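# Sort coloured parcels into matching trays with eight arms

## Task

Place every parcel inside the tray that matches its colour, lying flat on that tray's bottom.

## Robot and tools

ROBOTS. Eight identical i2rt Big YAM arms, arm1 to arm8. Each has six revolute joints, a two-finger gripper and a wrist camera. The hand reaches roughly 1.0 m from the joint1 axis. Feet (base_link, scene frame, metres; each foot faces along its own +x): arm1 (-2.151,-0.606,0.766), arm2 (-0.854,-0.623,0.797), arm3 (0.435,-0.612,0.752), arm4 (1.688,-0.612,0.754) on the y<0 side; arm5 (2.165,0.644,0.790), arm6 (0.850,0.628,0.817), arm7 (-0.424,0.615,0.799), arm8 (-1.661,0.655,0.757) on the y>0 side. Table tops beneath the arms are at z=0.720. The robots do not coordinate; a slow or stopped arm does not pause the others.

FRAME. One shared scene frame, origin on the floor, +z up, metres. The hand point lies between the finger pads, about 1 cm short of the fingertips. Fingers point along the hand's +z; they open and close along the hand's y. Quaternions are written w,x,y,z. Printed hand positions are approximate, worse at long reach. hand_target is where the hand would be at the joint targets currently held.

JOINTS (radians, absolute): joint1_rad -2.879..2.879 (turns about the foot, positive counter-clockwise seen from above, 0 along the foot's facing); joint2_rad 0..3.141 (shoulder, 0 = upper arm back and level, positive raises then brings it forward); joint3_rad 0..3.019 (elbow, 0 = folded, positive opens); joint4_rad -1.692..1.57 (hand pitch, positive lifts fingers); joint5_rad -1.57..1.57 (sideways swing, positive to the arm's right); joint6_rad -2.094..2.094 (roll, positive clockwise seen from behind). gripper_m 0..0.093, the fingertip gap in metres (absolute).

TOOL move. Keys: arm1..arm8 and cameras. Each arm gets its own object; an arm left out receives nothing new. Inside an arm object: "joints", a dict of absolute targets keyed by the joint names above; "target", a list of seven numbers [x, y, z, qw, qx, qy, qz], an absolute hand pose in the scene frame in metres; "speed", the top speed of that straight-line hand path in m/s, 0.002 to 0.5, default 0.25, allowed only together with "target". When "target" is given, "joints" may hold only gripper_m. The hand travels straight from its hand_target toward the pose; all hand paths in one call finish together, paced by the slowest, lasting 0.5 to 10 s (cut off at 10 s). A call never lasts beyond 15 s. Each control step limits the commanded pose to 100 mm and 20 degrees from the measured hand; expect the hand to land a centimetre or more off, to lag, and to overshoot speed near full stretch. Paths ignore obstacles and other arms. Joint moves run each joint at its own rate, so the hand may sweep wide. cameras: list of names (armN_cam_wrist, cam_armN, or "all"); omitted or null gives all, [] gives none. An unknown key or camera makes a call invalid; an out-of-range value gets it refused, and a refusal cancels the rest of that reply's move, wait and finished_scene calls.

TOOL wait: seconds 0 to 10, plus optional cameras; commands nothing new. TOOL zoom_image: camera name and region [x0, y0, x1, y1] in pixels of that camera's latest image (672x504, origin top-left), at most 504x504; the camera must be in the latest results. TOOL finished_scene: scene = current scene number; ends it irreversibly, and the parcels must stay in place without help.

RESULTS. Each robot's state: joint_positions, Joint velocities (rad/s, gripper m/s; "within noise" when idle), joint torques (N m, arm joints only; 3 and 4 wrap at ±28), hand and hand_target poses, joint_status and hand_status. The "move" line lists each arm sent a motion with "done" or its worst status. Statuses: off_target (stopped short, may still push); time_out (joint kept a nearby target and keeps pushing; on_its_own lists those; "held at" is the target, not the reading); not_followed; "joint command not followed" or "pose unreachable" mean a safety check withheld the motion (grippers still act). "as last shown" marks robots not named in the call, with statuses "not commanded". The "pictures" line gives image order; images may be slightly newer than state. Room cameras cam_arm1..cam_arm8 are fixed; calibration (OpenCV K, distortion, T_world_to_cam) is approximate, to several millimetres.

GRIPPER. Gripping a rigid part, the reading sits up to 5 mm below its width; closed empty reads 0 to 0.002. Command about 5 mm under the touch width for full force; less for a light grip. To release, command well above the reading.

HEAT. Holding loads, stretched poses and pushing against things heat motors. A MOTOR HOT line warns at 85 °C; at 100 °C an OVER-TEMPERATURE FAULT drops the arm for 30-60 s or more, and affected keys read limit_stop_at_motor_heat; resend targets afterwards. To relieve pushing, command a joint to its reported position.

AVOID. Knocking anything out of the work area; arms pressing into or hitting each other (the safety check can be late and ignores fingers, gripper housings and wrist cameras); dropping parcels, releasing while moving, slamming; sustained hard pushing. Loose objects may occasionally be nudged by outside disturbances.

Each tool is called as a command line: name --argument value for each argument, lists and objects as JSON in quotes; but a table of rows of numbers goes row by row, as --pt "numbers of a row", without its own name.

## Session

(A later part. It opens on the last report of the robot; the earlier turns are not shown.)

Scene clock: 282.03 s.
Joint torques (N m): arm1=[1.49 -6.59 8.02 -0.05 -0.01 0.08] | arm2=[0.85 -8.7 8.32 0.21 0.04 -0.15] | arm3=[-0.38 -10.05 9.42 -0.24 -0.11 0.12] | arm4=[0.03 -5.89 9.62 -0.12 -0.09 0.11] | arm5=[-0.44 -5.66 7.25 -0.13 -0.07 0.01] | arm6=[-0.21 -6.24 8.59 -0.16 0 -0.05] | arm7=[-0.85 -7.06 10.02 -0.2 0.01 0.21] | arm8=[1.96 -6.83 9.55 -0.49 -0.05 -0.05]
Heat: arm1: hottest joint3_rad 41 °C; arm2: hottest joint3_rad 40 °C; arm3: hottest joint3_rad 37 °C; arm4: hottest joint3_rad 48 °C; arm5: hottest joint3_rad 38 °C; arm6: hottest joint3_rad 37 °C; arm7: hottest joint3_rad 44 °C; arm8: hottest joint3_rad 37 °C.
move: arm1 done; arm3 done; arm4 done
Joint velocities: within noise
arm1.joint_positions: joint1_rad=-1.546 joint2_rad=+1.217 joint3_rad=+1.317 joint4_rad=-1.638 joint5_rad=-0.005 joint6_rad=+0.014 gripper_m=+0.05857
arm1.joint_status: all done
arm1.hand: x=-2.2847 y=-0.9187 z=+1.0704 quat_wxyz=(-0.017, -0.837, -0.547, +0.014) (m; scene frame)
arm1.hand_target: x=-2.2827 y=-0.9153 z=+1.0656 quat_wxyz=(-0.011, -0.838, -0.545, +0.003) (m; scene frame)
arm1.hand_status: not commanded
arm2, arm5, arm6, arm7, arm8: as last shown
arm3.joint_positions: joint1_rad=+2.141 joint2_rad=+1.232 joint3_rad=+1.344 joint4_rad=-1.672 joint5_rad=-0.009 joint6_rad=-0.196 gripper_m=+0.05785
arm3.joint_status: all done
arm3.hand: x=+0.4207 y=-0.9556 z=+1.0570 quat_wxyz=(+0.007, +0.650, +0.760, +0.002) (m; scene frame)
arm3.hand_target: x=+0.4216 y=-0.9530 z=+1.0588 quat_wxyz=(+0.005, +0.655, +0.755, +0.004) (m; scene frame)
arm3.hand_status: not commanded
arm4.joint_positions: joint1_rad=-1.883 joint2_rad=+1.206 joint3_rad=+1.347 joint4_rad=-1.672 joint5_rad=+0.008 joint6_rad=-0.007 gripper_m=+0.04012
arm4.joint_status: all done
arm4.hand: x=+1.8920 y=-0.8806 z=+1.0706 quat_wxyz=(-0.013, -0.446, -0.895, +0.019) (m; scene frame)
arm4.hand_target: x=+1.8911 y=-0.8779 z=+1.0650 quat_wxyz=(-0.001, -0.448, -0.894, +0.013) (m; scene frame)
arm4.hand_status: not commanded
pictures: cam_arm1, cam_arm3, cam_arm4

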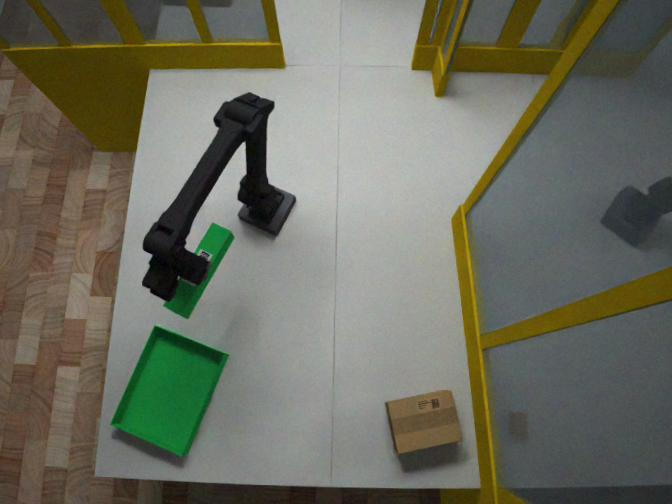

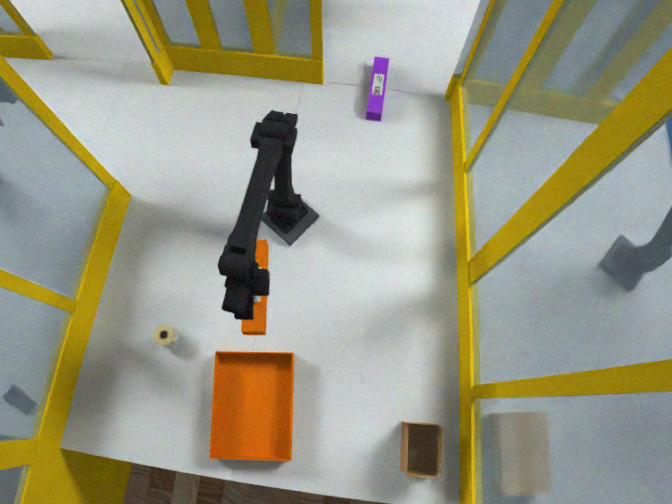

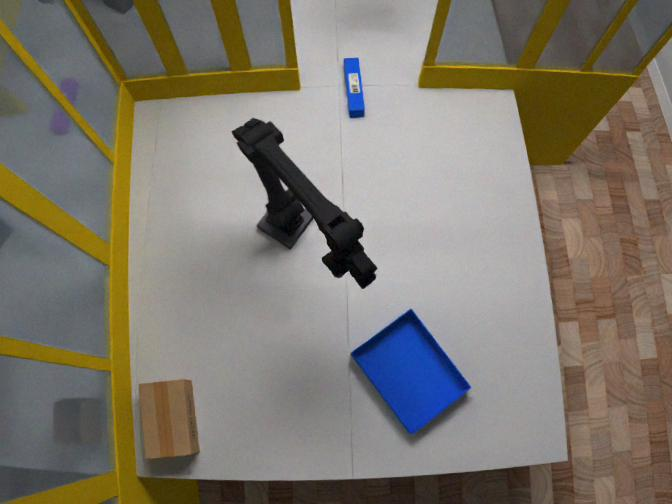

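move --arm4 '{"joints":{"joint1_rad":0.188,"joint6_rad":-0.431,"gripper_m":0.093}}' --arm1 '{"target":[-2.413,-1.252,0.90,0,0.839,0.545,0],"speed":0.35}' --arm3 '{"target":[0.409,-1.293,0.90,0,0.656,0.755,0],"speed":0.35}' --cameras '[]'

move --arm4 '{"target":[1.962,0.01,0.87,0,0.7071,-0.7071,0],"speed":0.4}' --cameras '["arm4_cam_wrist","arm1_cam_wrist","arm3_cam_wrist","cam_arm1","cam_arm3"]'

Scene clock: 306.97 s.
Joint torques (N m): arm1=[2.32 -19.9 12.79 -0.21 0.21 0.1] | arm2=[0.85 -8.64 8.32 0.21 0.04 -0.15] | arm3=[0.03 -23.94 14.41 -0.28 0.03 0.12] | arm4=[-0.03 -6.07 9.59 -0.16 -0.07 -0.02] | arm5=[-0.91 -5.95 7.2 -0.21 -0.09 0.01] | arm6=[-0.21 -6.3 8.59 -0.13 0 -0.05] | arm7=[-0.97 -6.83 10.03 -0.2 0.01 0.2] | arm8=[1.79 -6.71 9.61 -0.53 -0.05 -0.04]
Heat: arm1: hottest joint3_rad 39 °C; arm2: hottest joint3_rad 40 °C; arm3: hottest joint3_rad 36 °C; arm4: hottest joint3_rad 46 °C; arm5: hottest joint3_rad 38 °C; arm6: hottest joint3_rad 37 °C; arm7: hottest joint3_rad 44 °C; arm8: hottest joint3_rad 37 °C.
move: arm1 off_target; arm3 off_target; arm4 done
Joint velocities: within noise
arm1.joint_positions: joint1_rad=-1.540 joint2_rad=+2.244 joint3_rad=+2.207 joint4_rad=-1.557 joint5_rad=+0.004 joint6_rad=+0.030 gripper_m=+0.05857
arm1.joint_status: not commanded
arm1.hand: x=-2.4159 y=-1.2388 z=+0.8957 quat_wxyz=(+0.003, -0.840, -0.543, -0.007) (m; scene frame)
arm1.hand_target: x=-2.4127 y=-1.2514 z=+0.8999 quat_wxyz=(-0.001, -0.839, -0.545, +0.001) (m; scene frame)
arm1.hand_status: off_target (0.014 m and 0.9 deg from the pose sent, 0.396 m and 2.5 deg at the start)
arm2, arm5, arm6, arm7, arm8: as last shown
arm3.joint_positions: joint1_rad=+2.141 joint2_rad=+2.183 joint3_rad=+2.120 joint4_rad=-1.546 joint5_rad=+0.001 joint6_rad=-0.192 gripper_m=+0.05785
arm3.joint_status: not commanded
arm3.hand: x=+0.4068 y=-1.2788 z=+0.8793 quat_wxyz=(-0.012, +0.652, +0.758, +0.019) (m; scene frame)
arm3.hand_target: x=+0.4092 y=-1.2917 z=+0.9001 quat_wxyz=(+0.001, +0.656, +0.755, +0.000) (m; scene frame)
arm3.hand_status: off_target (0.025 m and 2.6 deg from the pose sent, 0.372 m and 1.2 deg at the start)
arm4.joint_positions: joint1_rad=+0.190 joint2_rad=+1.206 joint3_rad=+1.347 joint4_rad=-1.672 joint5_rad=+0.006 joint6_rad=-0.424 gripper_m=+0.09289
arm4.joint_status: all done
arm4.hand: x=+1.8333 y=-0.3016 z=+1.0656 quat_wxyz=(-0.012, +0.705, -0.709, -0.005) (m; scene frame)
arm4.hand_target: x=+1.8329 y=-0.3044 z=+1.0601 quat_wxyz=(+0.000, +0.707, -0.707, +0.000) (m; scene frame)
arm4.hand_status: not commanded
pictures: none
No camera images: "cameras" was empty.

Scene clock: 309.13 s.
Joint torques (N m): arm1=[2.37 -19.66 12.72 -0.2 0.2 0.08] | arm2=[0.91 -8.64 8.32 0.23 0.04 -0.15] | arm3=[0.09 -24 14.43 -0.34 0.01 0.12] | arm4=[1.38 -17.26 14.5 -0.29 -0.08 0.12] | arm5=[-1.2 -6.07 7.17 -0.08 -0.12 -0.01] | arm6=[-0.15 -6.3 8.61 -0.14 0 -0.05] | arm7=[-0.91 -6.95 9.98 -0.27 0 0.21] | arm8=[1.79 -6.53 9.61 -0.53 -0.06 -0.03]
Heat: arm1: hottest joint3_rad 39 °C; arm2: hottest joint3_rad 40 °C; arm3: hottest joint3_rad 36 °C; arm4: hottest joint3_rad 46 °C; arm5: hottest joint3_rad 38 °C; arm6: hottest joint3_rad 37 °C; arm7: hottest joint3_rad 44 °C; arm8: hottest joint3_rad 37 °C.
move: arm4 off_target
Joint velocities: within noise
arm1.joint_positions: joint1_rad=-1.540 joint2_rad=+2.244 joint3_rad=+2.207 joint4_rad=-1.558 joint5_rad=+0.004 joint6_rad=+0.030 gripper_m=+0.05857
arm1.joint_status: not commanded
arm1.hand: x=-2.4159 y=-1.2387 z=+0.8957 quat_wxyz=(+0.003, -0.840, -0.543, -0.008) (m; scene frame)
arm1.hand_target: x=-2.4127 y=-1.2514 z=+0.8999 quat_wxyz=(-0.001, -0.839, -0.545, +0.000) (m; scene frame)
arm1.hand_status: not commanded
arm2.joint_positions: joint1_rad=-2.065 joint2_rad=+1.216 joint3_rad=+1.224 joint4_rad=-1.558 joint5_rad=+0.001 joint6_rad=+0.433 gripper_m=+0.09292
arm2.joint_status: not commanded
arm2.hand: x=-0.5417 y=-0.4860 z=+1.0641 quat_wxyz=(-0.010, -0.009, -1.000, -0.004) (m; scene frame)
arm2.hand_target: x=-0.5440 y=-0.4841 z=+1.0600 quat_wxyz=(+0.000, +0.000, -1.000, +0.000) (m; scene frame)
arm2.hand_status: not commanded
arm3, arm7: as last shown
arm3.hand_target: x=+0.4092 y=-1.2918 z=+0.9001 quat_wxyz=(+0.001, +0.656, +0.755, +0.000) (m; scene frame)
arm4.joint_positions: joint1_rad=+0.193 joint2_rad=+2.147 joint3_rad=+2.037 joint4_rad=-1.460 joint5_rad=+0.006 joint6_rad=-0.421 gripper_m=+0.09289
arm4.joint_status: not commanded
arm4.hand: x=+1.9648 y=-0.0053 z=+0.8680 quat_wxyz=(+0.006, +0.705, -0.709, +0.002) (m; scene frame)
arm4.hand_target: x=+1.9616 y=+0.0094 z=+0.8699 quat_wxyz=(-0.001, +0.707, -0.707, +0.000) (m; scene frame)
arm4.hand_status: off_target (0.016 m and 0.8 deg from the pose sent, 0.390 m and 1.5 deg at the start)
arm5.joint_positions: joint1_rad=+1.544 joint2_rad=+1.212 joint3_rad=+1.234 joint4_rad=-1.575 joint5_rad=+0.000 joint6_rad=-0.297 gripper_m=+0.09288
arm5.joint_status: not commanded
arm5.hand: x=+2.0672 y=+0.3180 z=+1.0597 quat_wxyz=(+0.003, +0.704, +0.710, -0.004) (m; scene frame)
arm5.hand_target: x=+2.0670 y=+0.3190 z=+1.0599 quat_wxyz=(+0.000, +0.707, +0.707, +0.000) (m; scene frame)
arm5.hand_status: not commanded
arm6.joint_positions: joint1_rad=-1.192 joint2_rad=+1.235 joint3_rad=+1.196 joint4_rad=-1.532 joint5_rad=+0.000 joint6_rad=-0.238 gripper_m=+0.09289
arm6.joint_status: not commanded
arm6.hand: x=+0.7688 y=+0.2953 z=+1.0667 quat_wxyz=(+0.000, -0.707, -0.707, +0.000) (m; scene frame)
arm6.hand_target: x=+0.7710 y=+0.2970 z=+1.0700 quat_wxyz=(+0.000, -0.707, -0.707, +0.000) (m; scene frame)
arm6.hand_status: not commanded
arm8.joint_positions: joint1_rad=+0.313 joint2_rad=+1.219 joint3_rad=+1.308 joint4_rad=-1.635 joint5_rad=-0.001 joint6_rad=-0.294 gripper_m=+0.09293
arm8.joint_status: not commanded
arm8.hand: x=-1.7601 y=+0.3286 z=+1.0555 quat_wxyz=(-0.007, -0.707, -0.707, +0.011) (m; scene frame)
arm8.hand_target: x=-1.7600 y=+0.3301 z=+1.0501 quat_wxyz=(+0.000, -0.707, -0.707, +0.000) (m; scene frame)
arm8.hand_status: not commanded
pictures: arm1_cam_wrist, arm3_cam_wrist, arm4_cam_wrist, cam_arm1, cam_arm3
camera_calibration:
arm1_cam_wrist: T_world_to_cam=[[-0.905314, 0.424682, -0.00721659, -1.65354], [0.33978, 0.734312, 0.587653, 1.2088], [0.254865, 0.529558, -0.809081, 2.12303], [0, 0, 0, 1]] pos_world=[-2.44879, -1.30968, 0.995416]
arm3_cam_wrist: T_world_to_cam=[[-0.989309, -0.1458, -0.00300996, 0.217534], [-0.116706, 0.779179, 0.615841, 0.508182], [-0.0874444, 0.609609, -0.787865, 1.63192], [0, 0, 0, 1]] pos_world=[0.417219, -1.35908, 0.973429]
arm4_cam_wrist: T_world_to_cam=[[0.999941, 0.00927733, 0.00571662, -1.97221], [0.00411239, -0.807071, 0.59044, -0.52012], [0.0100914, -0.590382, -0.807061, 0.802391], [0, 0, 0, 1]] pos_world=[1.96614, 0.0722404, 0.965952]

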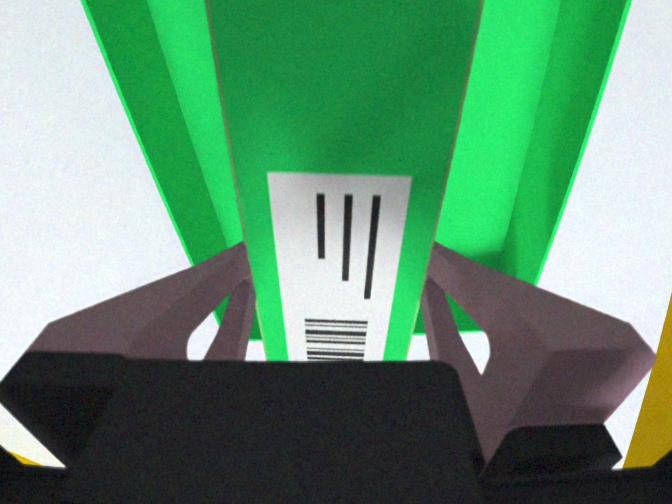

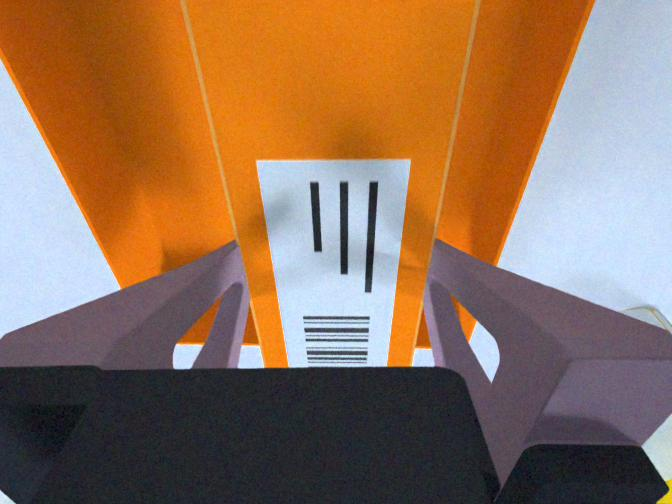

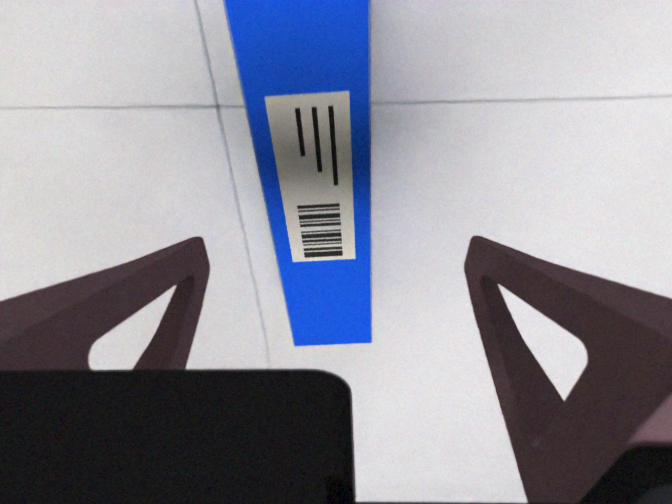

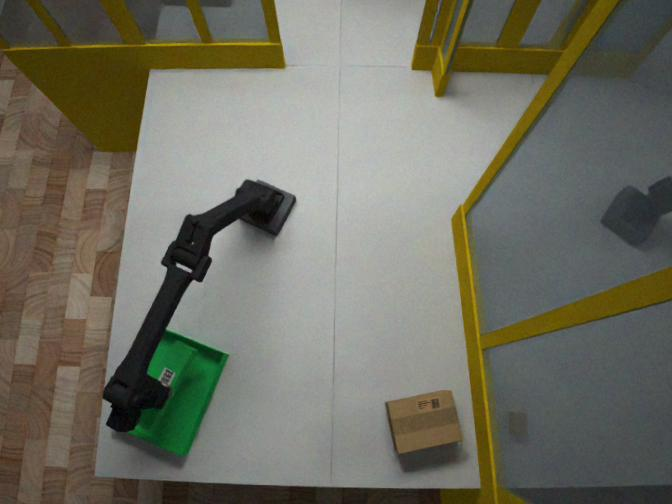

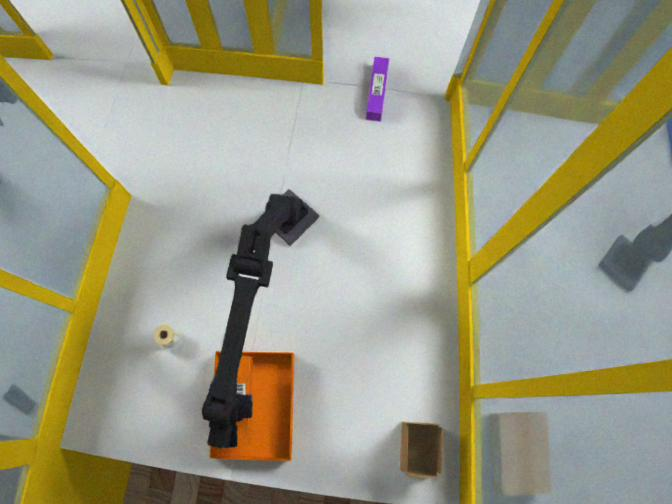

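move --arm4 '{"target":[1.962,0.01,0.766,0,0.7071,-0.7071,0],"speed":0.2}' --arm1 '{"target":[-2.412,-1.246,0.815,0,0.839,0.545,0],"speed":0.15}' --arm3 '{"target":[0.409,-1.289,0.825,0,0.656,0.755,0],"speed":0.15}' --cameras '[]'

move --arm4 '{"joints":{"gripper_m":0.04}}' --arm1 '{"target":[-2.412,-1.246,0.770,0,0.839,0.545,0],"speed":0.06}' --arm3 '{"target":[0.409,-1.289,0.780,0,0.656,0.755,0],"speed":0.06}' --cameras '["arm4_cam_wrist","arm1_cam_wrist","arm3_cam_wrist"]'

Scene clock: 330.00 s.
Joint torques (N m): arm1=[2.49 -20.31 8.18 0.66 0.18 0.05] | arm2=[0.91 -8.64 8.32 0.21 0.04 -0.15] | arm3=[-0.15 -23.94 9.42 0.58 0.02 0.11] | arm4=[1.26 -18.49 10.32 0.73 -0.07 0.11] | arm5=[-0.91 -5.54 7.28 -0.12 -0.07 0.03] | arm6=[-0.26 -6.3 8.58 -0.16 0 -0.05] | arm7=[-0.85 -6.89 10.03 -0.21 0.01 0.19] | arm8=[1.79 -7 9.55 -0.51 -0.04 -0.03]
Heat: arm1: hottest joint3_rad 39 °C; arm2: hottest joint3_rad 39 °C; arm3: hottest joint3_rad 38 °C; arm4: hottest joint3_rad 48 °C; arm5: hottest joint3_rad 38 °C; arm6: hottest joint3_rad 37 °C; arm7: hottest joint3_rad 44 °C; arm8: hottest joint3_rad 36 °C.
move: arm1 off_target; arm3 done; arm4 off_target
Joint velocities: within noise
arm1.joint_positions: joint1_rad=-1.540 joint2_rad=+2.265 joint3_rad=+2.066 joint4_rad=-1.370 joint5_rad=+0.004 joint6_rad=+0.030 gripper_m=+0.05857
arm1.joint_status: not commanded
arm1.hand: x=-2.4173 y=-1.2433 z=+0.8283 quat_wxyz=(-0.004, -0.840, -0.543, +0.003) (m; scene frame)
arm1.hand_target: x=-2.4119 y=-1.2457 z=+0.8150 quat_wxyz=(+0.000, -0.839, -0.545, +0.000) (m; scene frame)
arm1.hand_status: off_target (0.015 m and 0.6 deg from the pose sent, 0.081 m and 1.0 deg at the start)
arm2, arm5, arm6, arm7, arm8: as last shown
arm3.joint_positions: joint1_rad=+2.141 joint2_rad=+2.201 joint3_rad=+2.009 joint4_rad=-1.389 joint5_rad=+0.001 joint6_rad=-0.192 gripper_m=+0.05785
arm3.joint_status: not commanded
arm3.hand: x=+0.4068 y=-1.2840 z=+0.8252 quat_wxyz=(-0.003, +0.652, +0.758, +0.008) (m; scene frame)
arm3.hand_target: x=+0.4091 y=-1.2890 z=+0.8250 quat_wxyz=(+0.000, +0.656, +0.755, +0.000) (m; scene frame)
arm3.hand_status: done (0.005 m and 1.1 deg from the pose sent, 0.055 m and 2.6 deg at the start)
arm4.joint_positions: joint1_rad=+0.193 joint2_rad=+2.226 joint3_rad=+1.931 joint4_rad=-1.260 joint5_rad=+0.006 joint6_rad=-0.421 gripper_m=+0.09289
arm4.joint_status: not commanded
arm4.hand: x=+1.9682 y=+0.0036 z=+0.7767 quat_wxyz=(-0.001, +0.705, -0.709, -0.001) (m; scene frame)
arm4.hand_target: x=+1.9619 y=+0.0097 z=+0.7662 quat_wxyz=(+0.000, +0.707, -0.707, +0.000) (m; scene frame)
arm4.hand_status: off_target (0.014 m and 0.3 deg from the pose sent, 0.103 m and 0.8 deg at the start)
pictures: none
No camera images: "cameras" was empty.

Scene clock: 331.33 s.
Joint torques (N m): arm1=[2.32 -19.43 7.61 0.99 0.19 0.04] | arm2=[0.85 -8.64 8.32 0.23 0.04 -0.15] | arm3=[-0.15 -24.35 9.1 0.65 0.02 0.11] | arm4=[1.26 -18.26 10.3 0.72 -0.08 0.11] | arm5=[-1.32 -5.77 7.23 -0.09 -0.08 0] | arm6=[-0.15 -6.3 8.61 -0.14 0 -0.05] | arm7=[-1.08 -7.06 10.07 -0.21 0 0.21] | arm8=[1.96 -6.77 9.54 -0.47 -0.05 -0.04]
Heat: arm1: hottest joint3_rad 39 °C; arm2: hottest joint3_rad 39 °C; arm3: hottest joint3_rad 38 °C; arm4: hottest joint3_rad 48 °C; arm5: hottest joint3_rad 38 °C; arm6: hottest joint3_rad 37 °C; arm7: hottest joint3_rad 44 °C; arm8: hottest joint3_rad 36 °C.
move: arm1 off_target; arm3 done; arm4 off_target
Joint velocities: within noise
arm1.joint_positions: joint1_rad=-1.540 joint2_rad=+2.290 joint3_rad=+2.014 joint4_rad=-1.284 joint5_rad=+0.004 joint6_rad=+0.030 gripper_m=+0.05857
arm1.joint_status: not commanded
arm1.hand: x=-2.4179 y=-1.2454 z=+0.7924 quat_wxyz=(-0.007, -0.840, -0.543, +0.007) (m; scene frame)
arm1.hand_target: x=-2.4118 y=-1.2453 z=+0.7704 quat_wxyz=(+0.000, -0.839, -0.545, +0.000) (m; scene frame)
arm1.hand_status: off_target (0.023 m and 1.2 deg from the pose sent, 0.059 m and 0.6 deg at the start)
arm2, arm5, arm6, arm8: as last shown
arm3.joint_positions: joint1_rad=+2.141 joint2_rad=+2.231 joint3_rad=+1.949 joint4_rad=-1.295 joint5_rad=+0.001 joint6_rad=-0.192 gripper_m=+0.05785
arm3.joint_status: not commanded
arm3.hand: x=+0.4070 y=-1.2843 z=+0.7831 quat_wxyz=(-0.002, +0.652, +0.758, +0.006) (m; scene frame)
arm3.hand_target: x=+0.4091 y=-1.2889 z=+0.7801 quat_wxyz=(+0.000, +0.656, +0.755, +0.000) (m; scene frame)
arm3.hand_status: done (0.006 m and 1.0 deg from the pose sent, 0.046 m and 1.1 deg at the start)
arm4.joint_positions: joint1_rad=+0.193 joint2_rad=+2.226 joint3_rad=+1.931 joint4_rad=-1.260 joint5_rad=+0.006 joint6_rad=-0.421 gripper_m=+0.05877
arm4.joint_status: gripper_m off_target (ended at +0.05880, target +0.04000)
arm4.hand: x=+1.9682 y=+0.0036 z=+0.7767 quat_wxyz=(-0.001, +0.705, -0.709, -0.001) (m; scene frame)
arm4.hand_target: x=+1.9619 y=+0.0097 z=+0.7662 quat_wxyz=(+0.000, +0.707, -0.707, +0.000) (m; scene frame)
arm4.hand_status: not commanded
arm7.joint_positions: joint1_rad=-1.016 joint2_rad=+1.214 joint3_rad=+1.233 joint4_rad=-1.549 joint5_rad=-0.002 joint6_rad=-0.099 gripper_m=+0.09310
arm7.joint_status: not commanded
arm7.hand: x=-0.4530 y=+0.2704 z=+1.0687 quat_wxyz=(-0.012, -0.702, -0.712, +0.014) (m; scene frame)
arm7.hand_target: x=-0.4554 y=+0.2731 z=+1.0658 quat_wxyz=(-0.006, -0.708, -0.707, +0.007) (m; scene frame)
arm7.hand_status: not commanded
pictures: arm1_cam_wrist, arm3_cam_wrist, arm4_cam_wrist
camera_calibration:
arm1_cam_wrist: T_world_to_cam=[[-0.905318, 0.424651, -0.00846479, -1.65237], [0.348041, 0.753121, 0.558279, 1.34178], [0.243449, 0.502474, -0.82961, 1.99836], [0, 0, 0, 1]] pos_world=[-2.44942, -1.31297, 0.894783]
arm3_cam_wrist: T_world_to_cam=[[-0.989332, -0.145644, 0.00311199, 0.212074], [-0.115591, 0.797829, 0.591698, 0.614216], [-0.0886603, 0.585027, -0.806153, 1.54275], [0, 0, 0, 1]] pos_world=[0.41759, -1.3617, 0.879603]
arm4_cam_wrist: T_world_to_cam=[[0.999889, 0.00906403, 0.0118199, -1.97976], [0.000532865, -0.814797, 0.579747, -0.443689], [0.0148856, -0.579676, -0.814711, 0.730403], [0, 0, 0, 1]] pos_world=[1.96891, 0.0798249, 0.875695]

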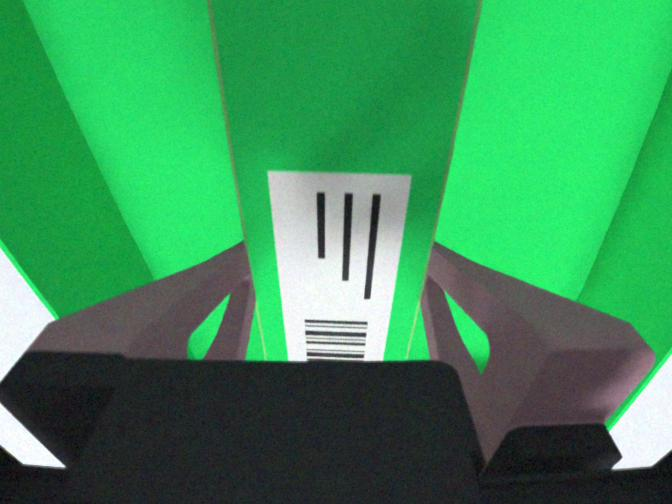

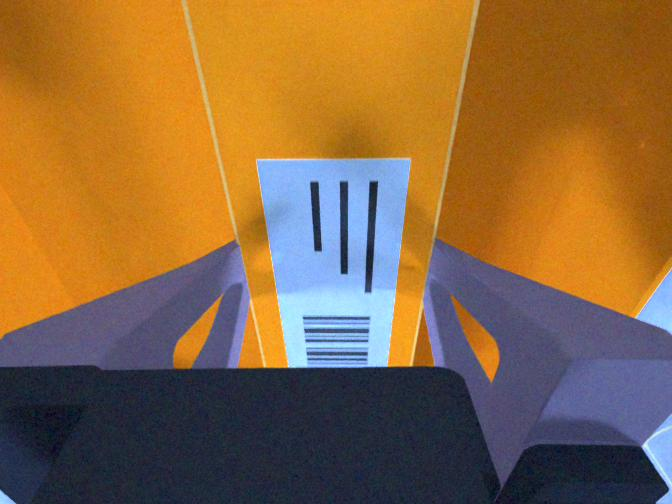

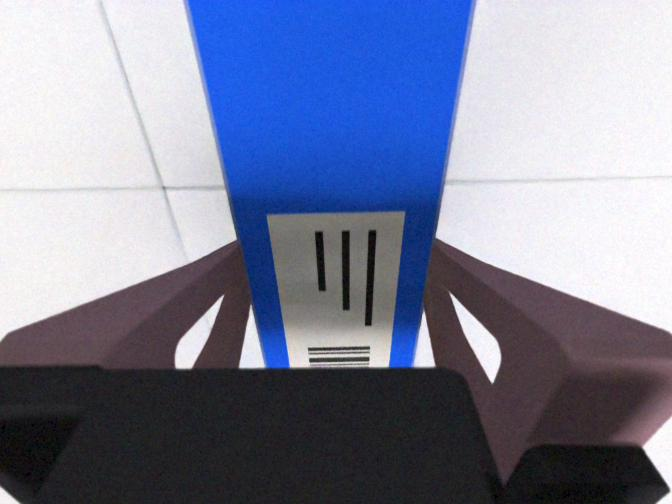

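move --arm1 '{"target":[-2.412,-1.246,0.755,0,0.839,0.545,0],"speed":0.06}' --arm3 '{"target":[0.409,-1.289,0.765,0,0.656,0.755,0],"speed":0.06}' --arm4 '{"target":[1.965,0.0,0.89,0,0.7071,-0.7071,0],"speed":0.25}' --cameras '[]'

move --arm1 '{"joints":{"gripper_m":0.093}}' --arm3 '{"joints":{"gripper_m":0.093}}' --cameras '[]'

move --arm1 '{"target":[-2.412,-1.246,0.92,0,0.839,0.545,0],"speed":0.35}' --arm3 '{"target":[0.409,-1.289,0.92,0,0.656,0.755,0],"speed":0.35}' --arm4 '{"target":[1.830,-0.303,1.06,0,0.7071,-0.7071,0],"speed":0.4}' --cameras '[]'

move --arm1 '{"target":[-2.282,-0.92,1.06,0,0.839,0.545,0],"speed":0.5}' --arm3 '{"target":[0.422,-0.952,1.06,0,0.656,0.755,0],"speed":0.5}' --arm4 '{"joints":{"joint1_rad":-1.88,"joint6_rad":0.0}}' --cameras '["cam_arm1","cam_arm3"]'

move --arm3 '{"joints":{"joint1_rad":-1.368,"joint6_rad":-0.408}}' --arm4 '{"target":[2.130,-1.203,0.89,0,0.446,0.895,0],"speed":0.35}' --cameras '["arm4_cam_wrist"]'

move --arm3 '{"target":[0.70,0.01,0.90,0,0.7071,-0.7071,0],"speed":0.4}' --cameras '["arm3_cam_wrist","cam_arm4"]'

Scene clock: 353.00 s.
Joint torques (N m): arm1=[2.32 -18.67 6.67 1.59 0.15 0.05] | arm2=[0.85 -8.59 8.31 0.21 0.04 -0.15] | arm3=[-0.15 -23 8.02 1.26 0.03 0.11] | arm4=[0.44 -18.08 14.23 -0.25 -0.08 0.03] | arm5=[-0.79 -5.6 7.15 -0.1 -0.07 0.08] | arm6=[-0.21 -6.3 8.62 -0.13 0 -0.05] | arm7=[-0.85 -7.18 10.03 -0.21 0 0.21] | arm8=[1.61 -6.53 9.58 -0.54 -0.05 -0.02]
Heat: arm1: hottest joint3_rad 38 °C; arm2: hottest joint3_rad 39 °C; arm3: hottest joint3_rad 35 °C; arm4: hottest joint3_rad 47 °C; arm5: hottest joint3_rad 38 °C; arm6: hottest joint3_rad 37 °C; arm7: hottest joint3_rad 45 °C; arm8: hottest joint3_rad 36 °C.
move: arm1 off_target; arm3 off_target; arm4 off_target
Joint velocities: within noise
arm1.joint_positions: joint1_rad=-1.540 joint2_rad=+2.290 joint3_rad=+2.009 joint4_rad=-1.271 joint5_rad=+0.004 joint6_rad=+0.030 gripper_m=+0.05857
arm1.joint_status: not commanded
arm1.hand: x=-2.4183 y=-1.2464 z=+0.7903 quat_wxyz=(-0.009, -0.840, -0.543, +0.010) (m; scene frame)
arm1.hand_target: x=-2.4115 y=-1.2445 z=+0.7559 quat_wxyz=(+0.000, -0.839, -0.545, +0.000) (m; scene frame)
arm1.hand_status: off_target (0.036 m and 1.6 deg from the pose sent, 0.038 m and 1.2 deg at the start)
arm2, arm5, arm6, arm7, arm8: as last shown
arm3.joint_positions: joint1_rad=+2.141 joint2_rad=+2.231 joint3_rad=+1.943 joint4_rad=-1.282 joint5_rad=+0.001 joint6_rad=-0.192 gripper_m=+0.05785
arm3.joint_status: not commanded
arm3.hand: x=+0.4070 y=-1.2856 z=+0.7810 quat_wxyz=(+0.000, +0.652, +0.758, +0.003) (m; scene frame)
arm3.hand_target: x=+0.4091 y=-1.2884 z=+0.7652 quat_wxyz=(+0.000, +0.656, +0.755, +0.000) (m; scene frame)
arm3.hand_status: off_target (0.016 m and 0.7 deg from the pose sent, 0.019 m and 1.0 deg at the start)
arm4.joint_positions: joint1_rad=+0.193 joint2_rad=+2.128 joint3_rad=+2.039 joint4_rad=-1.491 joint5_rad=+0.006 joint6_rad=-0.421 gripper_m=+0.05877
arm4.joint_status: not commanded
arm4.hand: x=+1.9621 y=-0.0115 z=+0.8805 quat_wxyz=(+0.011, +0.705, -0.709, +0.004) (m; scene frame)
arm4.hand_target: x=+1.9647 y=-0.0006 z=+0.8900 quat_wxyz=(+0.000, +0.707, -0.707, +0.000) (m; scene frame)
arm4.hand_status: off_target (0.015 m and 1.4 deg from the pose sent, 0.113 m and 0.3 deg at the start)
pictures: none
No camera images: "cameras" was empty.

Scene clock: 353.77 s.
Joint torques (N m): arm1=[1.9 -20.78 7.61 0.81 0.17 0.05] | arm2=[0.85 -8.64 8.32 0.21 0.04 -0.15] | arm3=[-0.09 -23.53 8.85 0.61 0.01 0.12] | arm4=[0.44 -18.08 14.23 -0.28 -0.08 0.03] | arm5=[-1.14 -5.42 7.19 -0.05 -0.08 0.02] | arm6=[-0.15 -6.3 8.59 -0.14 0 -0.05] | arm7=[-1.03 -7 10.03 -0.18 0 0.2] | arm8=[1.96 -6.89 9.66 -0.51 -0.05 -0.03]
Heat: arm1: hottest joint3_rad 38 °C; arm2: hottest joint3_rad 39 °C; arm3: hottest joint3_rad 35 °C; arm4: hottest joint3_rad 47 °C; arm5: hottest joint3_rad 38 °C; arm6: hottest joint3_rad 37 °C; arm7: hottest joint3_rad 45 °C; arm8: hottest joint3_rad 36 °C.
move: arm1 done; arm3 done
Joint velocities: within noise
arm1.joint_positions: joint1_rad=-1.540 joint2_rad=+2.309 joint3_rad=+1.995 joint4_rad=-1.249 joint5_rad=+0.004 joint6_rad=+0.030 gripper_m=+0.09287
arm1.joint_status: all done
arm1.hand: x=-2.4176 y=-1.2449 z=+0.7728 quat_wxyz=(-0.006, -0.840, -0.543, +0.006) (m; scene frame)
arm1.hand_target: x=-2.4115 y=-1.2445 z=+0.7560 quat_wxyz=(+0.000, -0.839, -0.545, +0.000) (m; scene frame)
arm1.hand_status: not commanded
arm2, arm4, arm5, arm6, arm7, arm8: as last shown
arm3.joint_positions: joint1_rad=+2.141 joint2_rad=+2.239 joint3_rad=+1.933 joint4_rad=-1.263 joint5_rad=+0.001 joint6_rad=-0.192 gripper_m=+0.09295
arm3.joint_status: all done
arm3.hand: x=+0.4070 y=-1.2858 z=+0.7724 quat_wxyz=(+0.000, +0.652, +0.758, +0.003) (m; scene frame)
arm3.hand_target: x=+0.4091 y=-1.2886 z=+0.7652 quat_wxyz=(+0.000, +0.656, +0.755, +0.000) (m; scene frame)
arm3.hand_status: not commanded
arm4.hand_target: x=+1.9647 y=-0.0005 z=+0.8900 quat_wxyz=(-0.001, +0.707, -0.707, +0.000) (m; scene frame)
pictures: none
No camera images: "cameras" was empty.

Scene clock: 355.60 s.
Joint torques (N m): arm1=[2.2 -19.66 12.56 -0.18 0.13 0.06] | arm2=[0.85 -8.64 8.32 0.23 0.03 -0.15] | arm3=[-0.15 -25.17 14.08 -0.29 0 0.12] | arm4=[0.44 -6.07 9.73 -0.17 -0.08 0.04] | arm5=[-0.62 -5.6 7.12 -0.16 -0.12 0.02] | arm6=[-0.21 -6.36 8.59 -0.13 0 -0.05] | arm7=[-0.85 -6.89 10 -0.21 0 0.22] | arm8=[1.96 -6.71 9.54 -0.43 -0.06 -0.04]
Heat: arm1: hottest joint3_rad 38 °C; arm2: hottest joint3_rad 39 °C; arm3: hottest joint2_rad 35 °C; arm4: hottest joint3_rad 47 °C; arm5: hottest joint3_rad 38 °C; arm6: hottest joint3_rad 37 °C; arm7: hottest joint3_rad 45 °C; arm8: hottest joint3_rad 36 °C.
move: arm1 off_target; arm3 off_target; arm4 done
Joint velocities: within noise
arm1.joint_positions: joint1_rad=-1.540 joint2_rad=+2.224 joint3_rad=+2.221 joint4_rad=-1.593 joint5_rad=+0.004 joint6_rad=+0.030 gripper_m=+0.09289
arm1.joint_status: not commanded
arm1.hand: x=-2.4141 y=-1.2337 z=+0.9146 quat_wxyz=(+0.004, -0.840, -0.543, -0.008) (m; scene frame)
arm1.hand_target: x=-2.4117 y=-1.2454 z=+0.9198 quat_wxyz=(+0.000, -0.839, -0.545, +0.000) (m; scene frame)
arm1.hand_status: off_target (0.014 m and 1.0 deg from the pose sent, 0.147 m and 1.0 deg at the start)
arm2, arm5, arm6, arm7, arm8: as last shown
arm3.joint_positions: joint1_rad=+2.141 joint2_rad=+2.182 joint3_rad=+2.148 joint4_rad=-1.587 joint5_rad=+0.001 joint6_rad=-0.192 gripper_m=+0.09297
arm3.joint_status: not commanded
arm3.hand: x=+0.4068 y=-1.2762 z=+0.8907 quat_wxyz=(-0.016, +0.651, +0.758, +0.023) (m; scene frame)
arm3.hand_target: x=+0.4092 y=-1.2874 z=+0.9200 quat_wxyz=(+0.001, +0.656, +0.755, +0.000) (m; scene frame)
arm3.hand_status: off_target (0.032 m and 3.3 deg from the pose sent, 0.148 m and 0.7 deg at the start)
arm4.joint_positions: joint1_rad=+0.193 joint2_rad=+1.207 joint3_rad=+1.346 joint4_rad=-1.672 joint5_rad=+0.006 joint6_rad=-0.421 gripper_m=+0.05877
arm4.joint_status: not commanded
arm4.hand: x=+1.8323 y=-0.3012 z=+1.0647 quat_wxyz=(-0.011, +0.705, -0.709, -0.005) (m; scene frame)
arm4.hand_target: x=+1.8300 y=-0.3030 z=+1.0601 quat_wxyz=(+0.000, +0.707, -0.707, +0.000) (m; scene frame)
arm4.hand_status: done (0.006 m and 1.4 deg from the pose sent, 0.367 m and 1.4 deg at the start)
pictures: none
No camera images: "cameras" was empty.

Scene clock: 357.90 s.
Joint torques (N m): arm1=[2.02 -6.24 7.97 -0.08 0.17 0.07] | arm2=[0.85 -8.64 8.31 0.23 0.04 -0.15] | arm3=[0.44 -9.17 9.28 -0.23 0.02 0.13] | arm4=[0.03 -5.89 9.74 -0.12 -0.1 0.11] | arm5=[-1.03 -6.24 7.08 0.05 -0.1 0] | arm6=[-0.15 -6.36 8.61 -0.13 0 -0.05] | arm7=[-0.79 -7.06 10.04 -0.21 0 0.21] | arm8=[1.85 -6.42 9.58 -0.49 -0.03 -0.04]
Heat: arm1: hottest joint3_rad 38 °C; arm2: hottest joint3_rad 39 °C; arm3: hottest joint2_rad 35 °C; arm4: hottest joint3_rad 48 °C; arm5: hottest joint3_rad 38 °C; arm6: hottest joint3_rad 37 °C; arm7: hottest joint3_rad 45 °C; arm8: hottest joint3_rad 36 °C.
move: arm1 done; arm3 done; arm4 done
Joint velocities: within noise
arm1.joint_positions: joint1_rad=-1.540 joint2_rad=+1.231 joint3_rad=+1.320 joint4_rad=-1.637 joint5_rad=+0.004 joint6_rad=+0.030 gripper_m=+0.09289
arm1.joint_status: not commanded
arm1.hand: x=-2.2859 y=-0.9219 z=+1.0671 quat_wxyz=(-0.010, -0.840, -0.543, +0.012) (m; scene frame)
arm1.hand_target: x=-2.2820 y=-0.9200 z=+1.0602 quat_wxyz=(+0.000, -0.839, -0.545, +0.000) (m; scene frame)
arm1.hand_status: done (0.008 m and 1.8 deg from the pose sent, 0.370 m and 1.0 deg at the start; pose on its path clipped on 11 of 69 steps)
arm2, arm5, arm6, arm7, arm8: as last shown
arm3.joint_positions: joint1_rad=+2.141 joint2_rad=+1.217 joint3_rad=+1.345 joint4_rad=-1.672 joint5_rad=+0.002 joint6_rad=-0.186 gripper_m=+0.09297
arm3.joint_status: not commanded
arm3.hand: x=+0.4190 y=-0.9532 z=+1.0618 quat_wxyz=(+0.008, +0.654, +0.757, -0.007) (m; scene frame)
arm3.hand_target: x=+0.4220 y=-0.9520 z=+1.0599 quat_wxyz=(+0.001, +0.656, +0.755, -0.001) (m; scene frame)
arm3.hand_status: done (0.004 m and 1.2 deg from the pose sent, 0.366 m and 3.3 deg at the start; pose on its path clipped on 18 of 69 steps; a joint's target at an end of its range on 35 of 69 steps)
arm4.joint_positions: joint1_rad=-1.883 joint2_rad=+1.207 joint3_rad=+1.346 joint4_rad=-1.672 joint5_rad=+0.008 joint6_rad=-0.007 gripper_m=+0.05881
arm4.joint_status: all done
arm4.hand: x=+1.8919 y=-0.8806 z=+1.0697 quat_wxyz=(-0.012, -0.446, -0.895, +0.019) (m; scene frame)
arm4.hand_target: x=+1.8911 y=-0.8780 z=+1.0650 quat_wxyz=(-0.001, -0.447, -0.894, +0.013) (m; scene frame)
arm4.hand_status: not commanded
pictures: cam_arm1, cam_arm3

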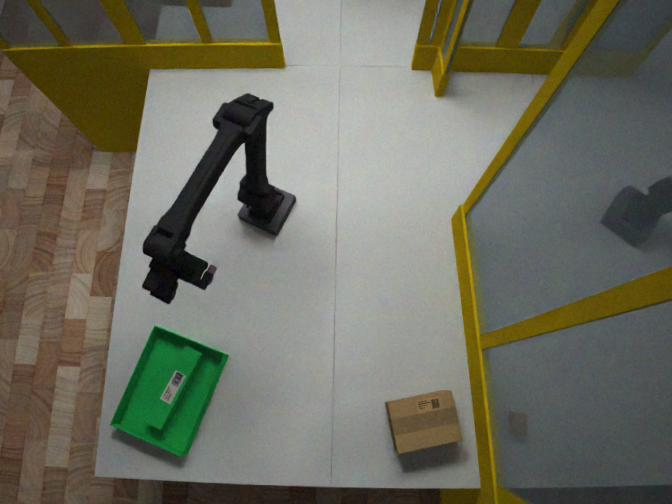

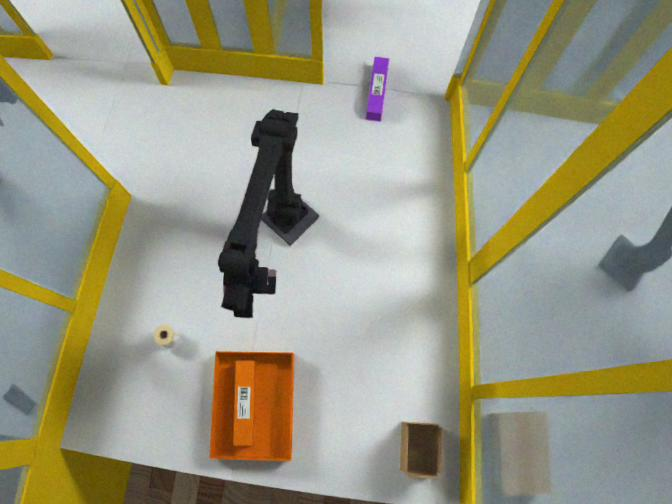

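Scene clock: 361.10 s.
Joint torques (N m): arm1=[1.96 -6.53 7.9 -0.06 0.17 0.03] | arm2=[0.85 -8.64 8.32 0.23 0.04 -0.15] | arm3=[-0.79 -9.17 9.32 -0.24 -0.15 -0.22] | arm4=[-0.85 -19.31 14.75 -0.18 -0.15 0.02] | arm5=[-0.62 -6.07 7.17 -0.13 -0.05 0.03] | arm6=[-0.21 -6.24 8.61 -0.14 0 -0.05] | arm7=[-0.79 -7 10.04 -0.18 0.01 0.2] | arm8=[1.67 -6.83 9.52 -0.47 -0.05 -0.04]
Heat: arm1: hottest joint3_rad 38 °C; arm2: hottest joint3_rad 39 °C; arm3: hottest joint3_rad 35 °C; arm4: hottest joint3_rad 49 °C; arm5: hottest joint3_rad 38 °C; arm6: hottest joint3_rad 37 °C; arm7: hottest joint3_rad 45 °C; arm8: hottest joint3_rad 36 °C.
move: arm3 done; arm4 done
Joint velocities: within noise
arm1, arm2, arm5, arm6, arm7, arm8: as last shown
arm3.joint_positions: joint1_rad=-1.365 joint2_rad=+1.220 joint3_rad=+1.345 joint4_rad=-1.672 joint5_rad=+0.006 joint6_rad=-0.392 gripper_m=+0.09301
arm3.joint_status: all done
arm3.hand: x=+0.5690 y=-0.3014 z=+1.0657 quat_wxyz=(-0.016, +0.702, -0.712, -0.002) (m; scene frame)
arm3.hand_target: x=+0.5693 y=-0.3033 z=+1.0645 quat_wxyz=(-0.009, +0.707, -0.707, +0.001) (m; scene frame)
arm3.hand_status: not commanded
arm4.joint_positions: joint1_rad=-1.883 joint2_rad=+2.403 joint3_rad=+2.529 joint4_rad=-1.684 joint5_rad=-0.013 joint6_rad=-0.007 gripper_m=+0.05881
arm4.joint_status: not commanded
arm4.hand: x=+2.1266 y=-1.1942 z=+0.8918 quat_wxyz=(-0.006, -0.446, -0.895, +0.004) (m; scene frame)
arm4.hand_target: x=+2.1293 y=-1.2023 z=+0.8897 quat_wxyz=(-0.011, -0.446, -0.895, +0.006) (m; scene frame)
arm4.hand_status: done (0.010 m and 0.8 deg from the pose sent, 0.439 m and 2.6 deg at the start; a joint's target at an end of its range on 44 of 96 steps)
pictures: arm4_cam_wrist
camera_calibration:
arm4_cam_wrist: T_world_to_cam=[[-0.789387, -0.613727, 0.0144078, 0.930322], [-0.497919, 0.653807, 0.569748, 1.3363], [-0.35909, 0.442578, -0.821693, 2.14984], [0, 0, 0, 1]] pos_world=[2.17174, -1.25419, 0.991755]

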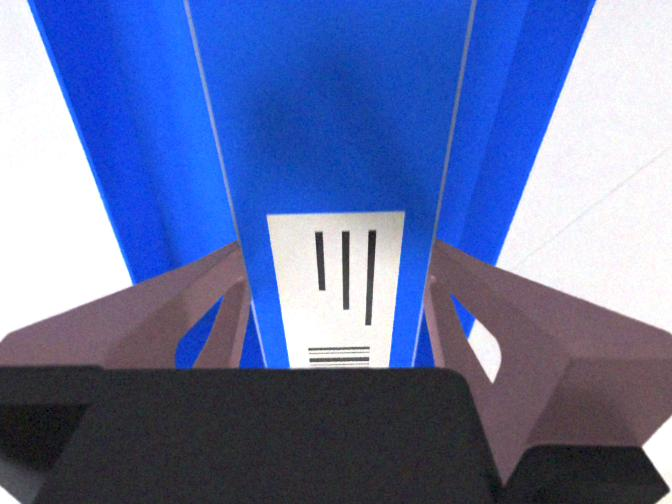

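Scene clock: 363.27 s.
Joint torques (N m): arm1=[2.02 -6.53 8.08 -0.16 0.16 0.05] | arm2=[0.85 -8.59 8.32 0.23 0.03 -0.15] | arm3=[-0.44 -23.53 14.19 -0.31 -0.31 -0.16] | arm4=[-0.85 -19.31 14.75 -0.18 -0.15 0.02] | arm5=[-0.85 -5.77 7.23 -0.1 -0.11 0.07] | arm6=[-0.15 -6.3 8.61 -0.16 0 -0.06] | arm7=[-1.03 -7.06 9.99 -0.23 0 0.2] | arm8=[1.55 -6.59 9.54 -0.5 -0.05 -0.04]
Heat: arm1: hottest joint3_rad 38 °C; arm2: hottest joint3_rad 39 °C; arm3: hottest joint3_rad 36 °C; arm4: hottest joint3_rad 49 °C; arm5: hottest joint3_rad 38 °C; arm6: hottest joint3_rad 37 °C; arm7: hottest joint3_rad 45 °C; arm8: hottest joint3_rad 36 °C.
move: arm3 off_target
Joint velocities: within noise
arm1, arm4, arm7: as last shown
arm2.joint_positions: joint1_rad=-2.065 joint2_rad=+1.216 joint3_rad=+1.224 joint4_rad=-1.558 joint5_rad=+0.001 joint6_rad=+0.433 gripper_m=+0.09292
arm2.joint_status: not commanded
arm2.hand: x=-0.5417 y=-0.4860 z=+1.0641 quat_wxyz=(-0.010, -0.009, -1.000, -0.004) (m; scene frame)
arm2.hand_target: x=-0.5440 y=-0.4841 z=+1.0600 quat_wxyz=(+0.000, +0.000, -1.000, +0.000) (m; scene frame)
arm2.hand_status: not commanded
arm3.joint_positions: joint1_rad=-1.365 joint2_rad=+2.178 joint3_rad=+2.097 joint4_rad=-1.535 joint5_rad=+0.001 joint6_rad=-0.392 gripper_m=+0.09301
arm3.joint_status: not commanded
arm3.hand: x=+0.6966 y=-0.0032 z=+0.8825 quat_wxyz=(+0.017, +0.702, -0.712, +0.009) (m; scene frame)
arm3.hand_target: x=+0.6996 y=+0.0090 z=+0.9002 quat_wxyz=(-0.001, +0.707, -0.707, +0.000) (m; scene frame)
arm3.hand_status: off_target (0.022 m and 2.3 deg from the pose sent, 0.376 m and 2.0 deg at the start)
arm5.joint_positions: joint1_rad=+1.544 joint2_rad=+1.212 joint3_rad=+1.234 joint4_rad=-1.575 joint5_rad=+0.000 joint6_rad=-0.297 gripper_m=+0.09288
arm5.joint_status: not commanded
arm5.hand: x=+2.0672 y=+0.3180 z=+1.0597 quat_wxyz=(+0.003, +0.704, +0.710, -0.004) (m; scene frame)
arm5.hand_target: x=+2.0670 y=+0.3190 z=+1.0599 quat_wxyz=(+0.000, +0.707, +0.707, +0.000) (m; scene frame)
arm5.hand_status: not commanded
arm6.joint_positions: joint1_rad=-1.192 joint2_rad=+1.235 joint3_rad=+1.196 joint4_rad=-1.532 joint5_rad=+0.000 joint6_rad=-0.238 gripper_m=+0.09289
arm6.joint_status: not commanded
arm6.hand: x=+0.7688 y=+0.2953 z=+1.0667 quat_wxyz=(+0.000, -0.707, -0.707, +0.000) (m; scene frame)
arm6.hand_target: x=+0.7710 y=+0.2970 z=+1.0700 quat_wxyz=(+0.000, -0.707, -0.707, +0.000) (m; scene frame)
arm6.hand_status: not commanded
arm8.joint_positions: joint1_rad=+0.313 joint2_rad=+1.219 joint3_rad=+1.308 joint4_rad=-1.635 joint5_rad=-0.001 joint6_rad=-0.294 gripper_m=+0.09293
arm8.joint_status: not commanded
arm8.hand: x=-1.7601 y=+0.3286 z=+1.0555 quat_wxyz=(-0.007, -0.707, -0.707, +0.011) (m; scene frame)
arm8.hand_target: x=-1.7600 y=+0.3301 z=+1.0501 quat_wxyz=(+0.000, -0.707, -0.707, +0.000) (m; scene frame)
arm8.hand_status: not commanded
pictures: arm3_cam_wrist, cam_arm4
camera_calibration:
arm3_cam_wrist: T_world_to_cam=[[0.999843, -0.0177129, -0.000996852, -0.696773], [-0.0134035, -0.791012, 0.611654, -0.527163], [-0.0116227, -0.611545, -0.791125, 0.828328], [0, 0, 0, 1]] pos_world=[0.699225, 0.077225, 0.977058]

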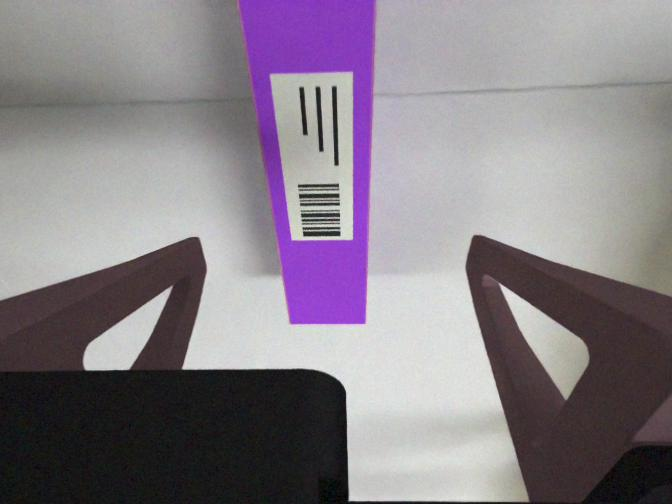

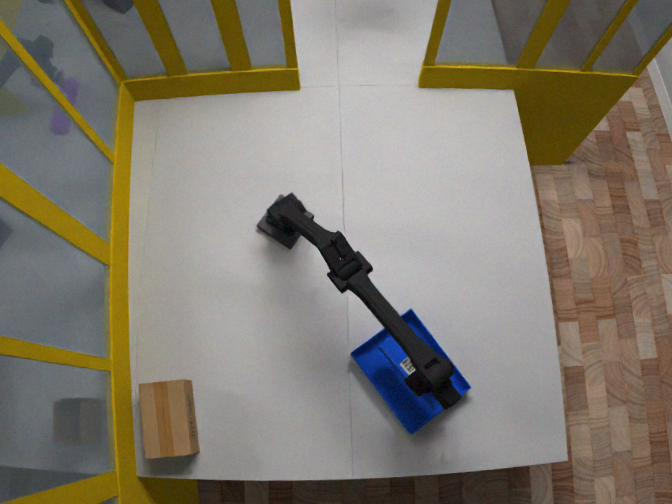

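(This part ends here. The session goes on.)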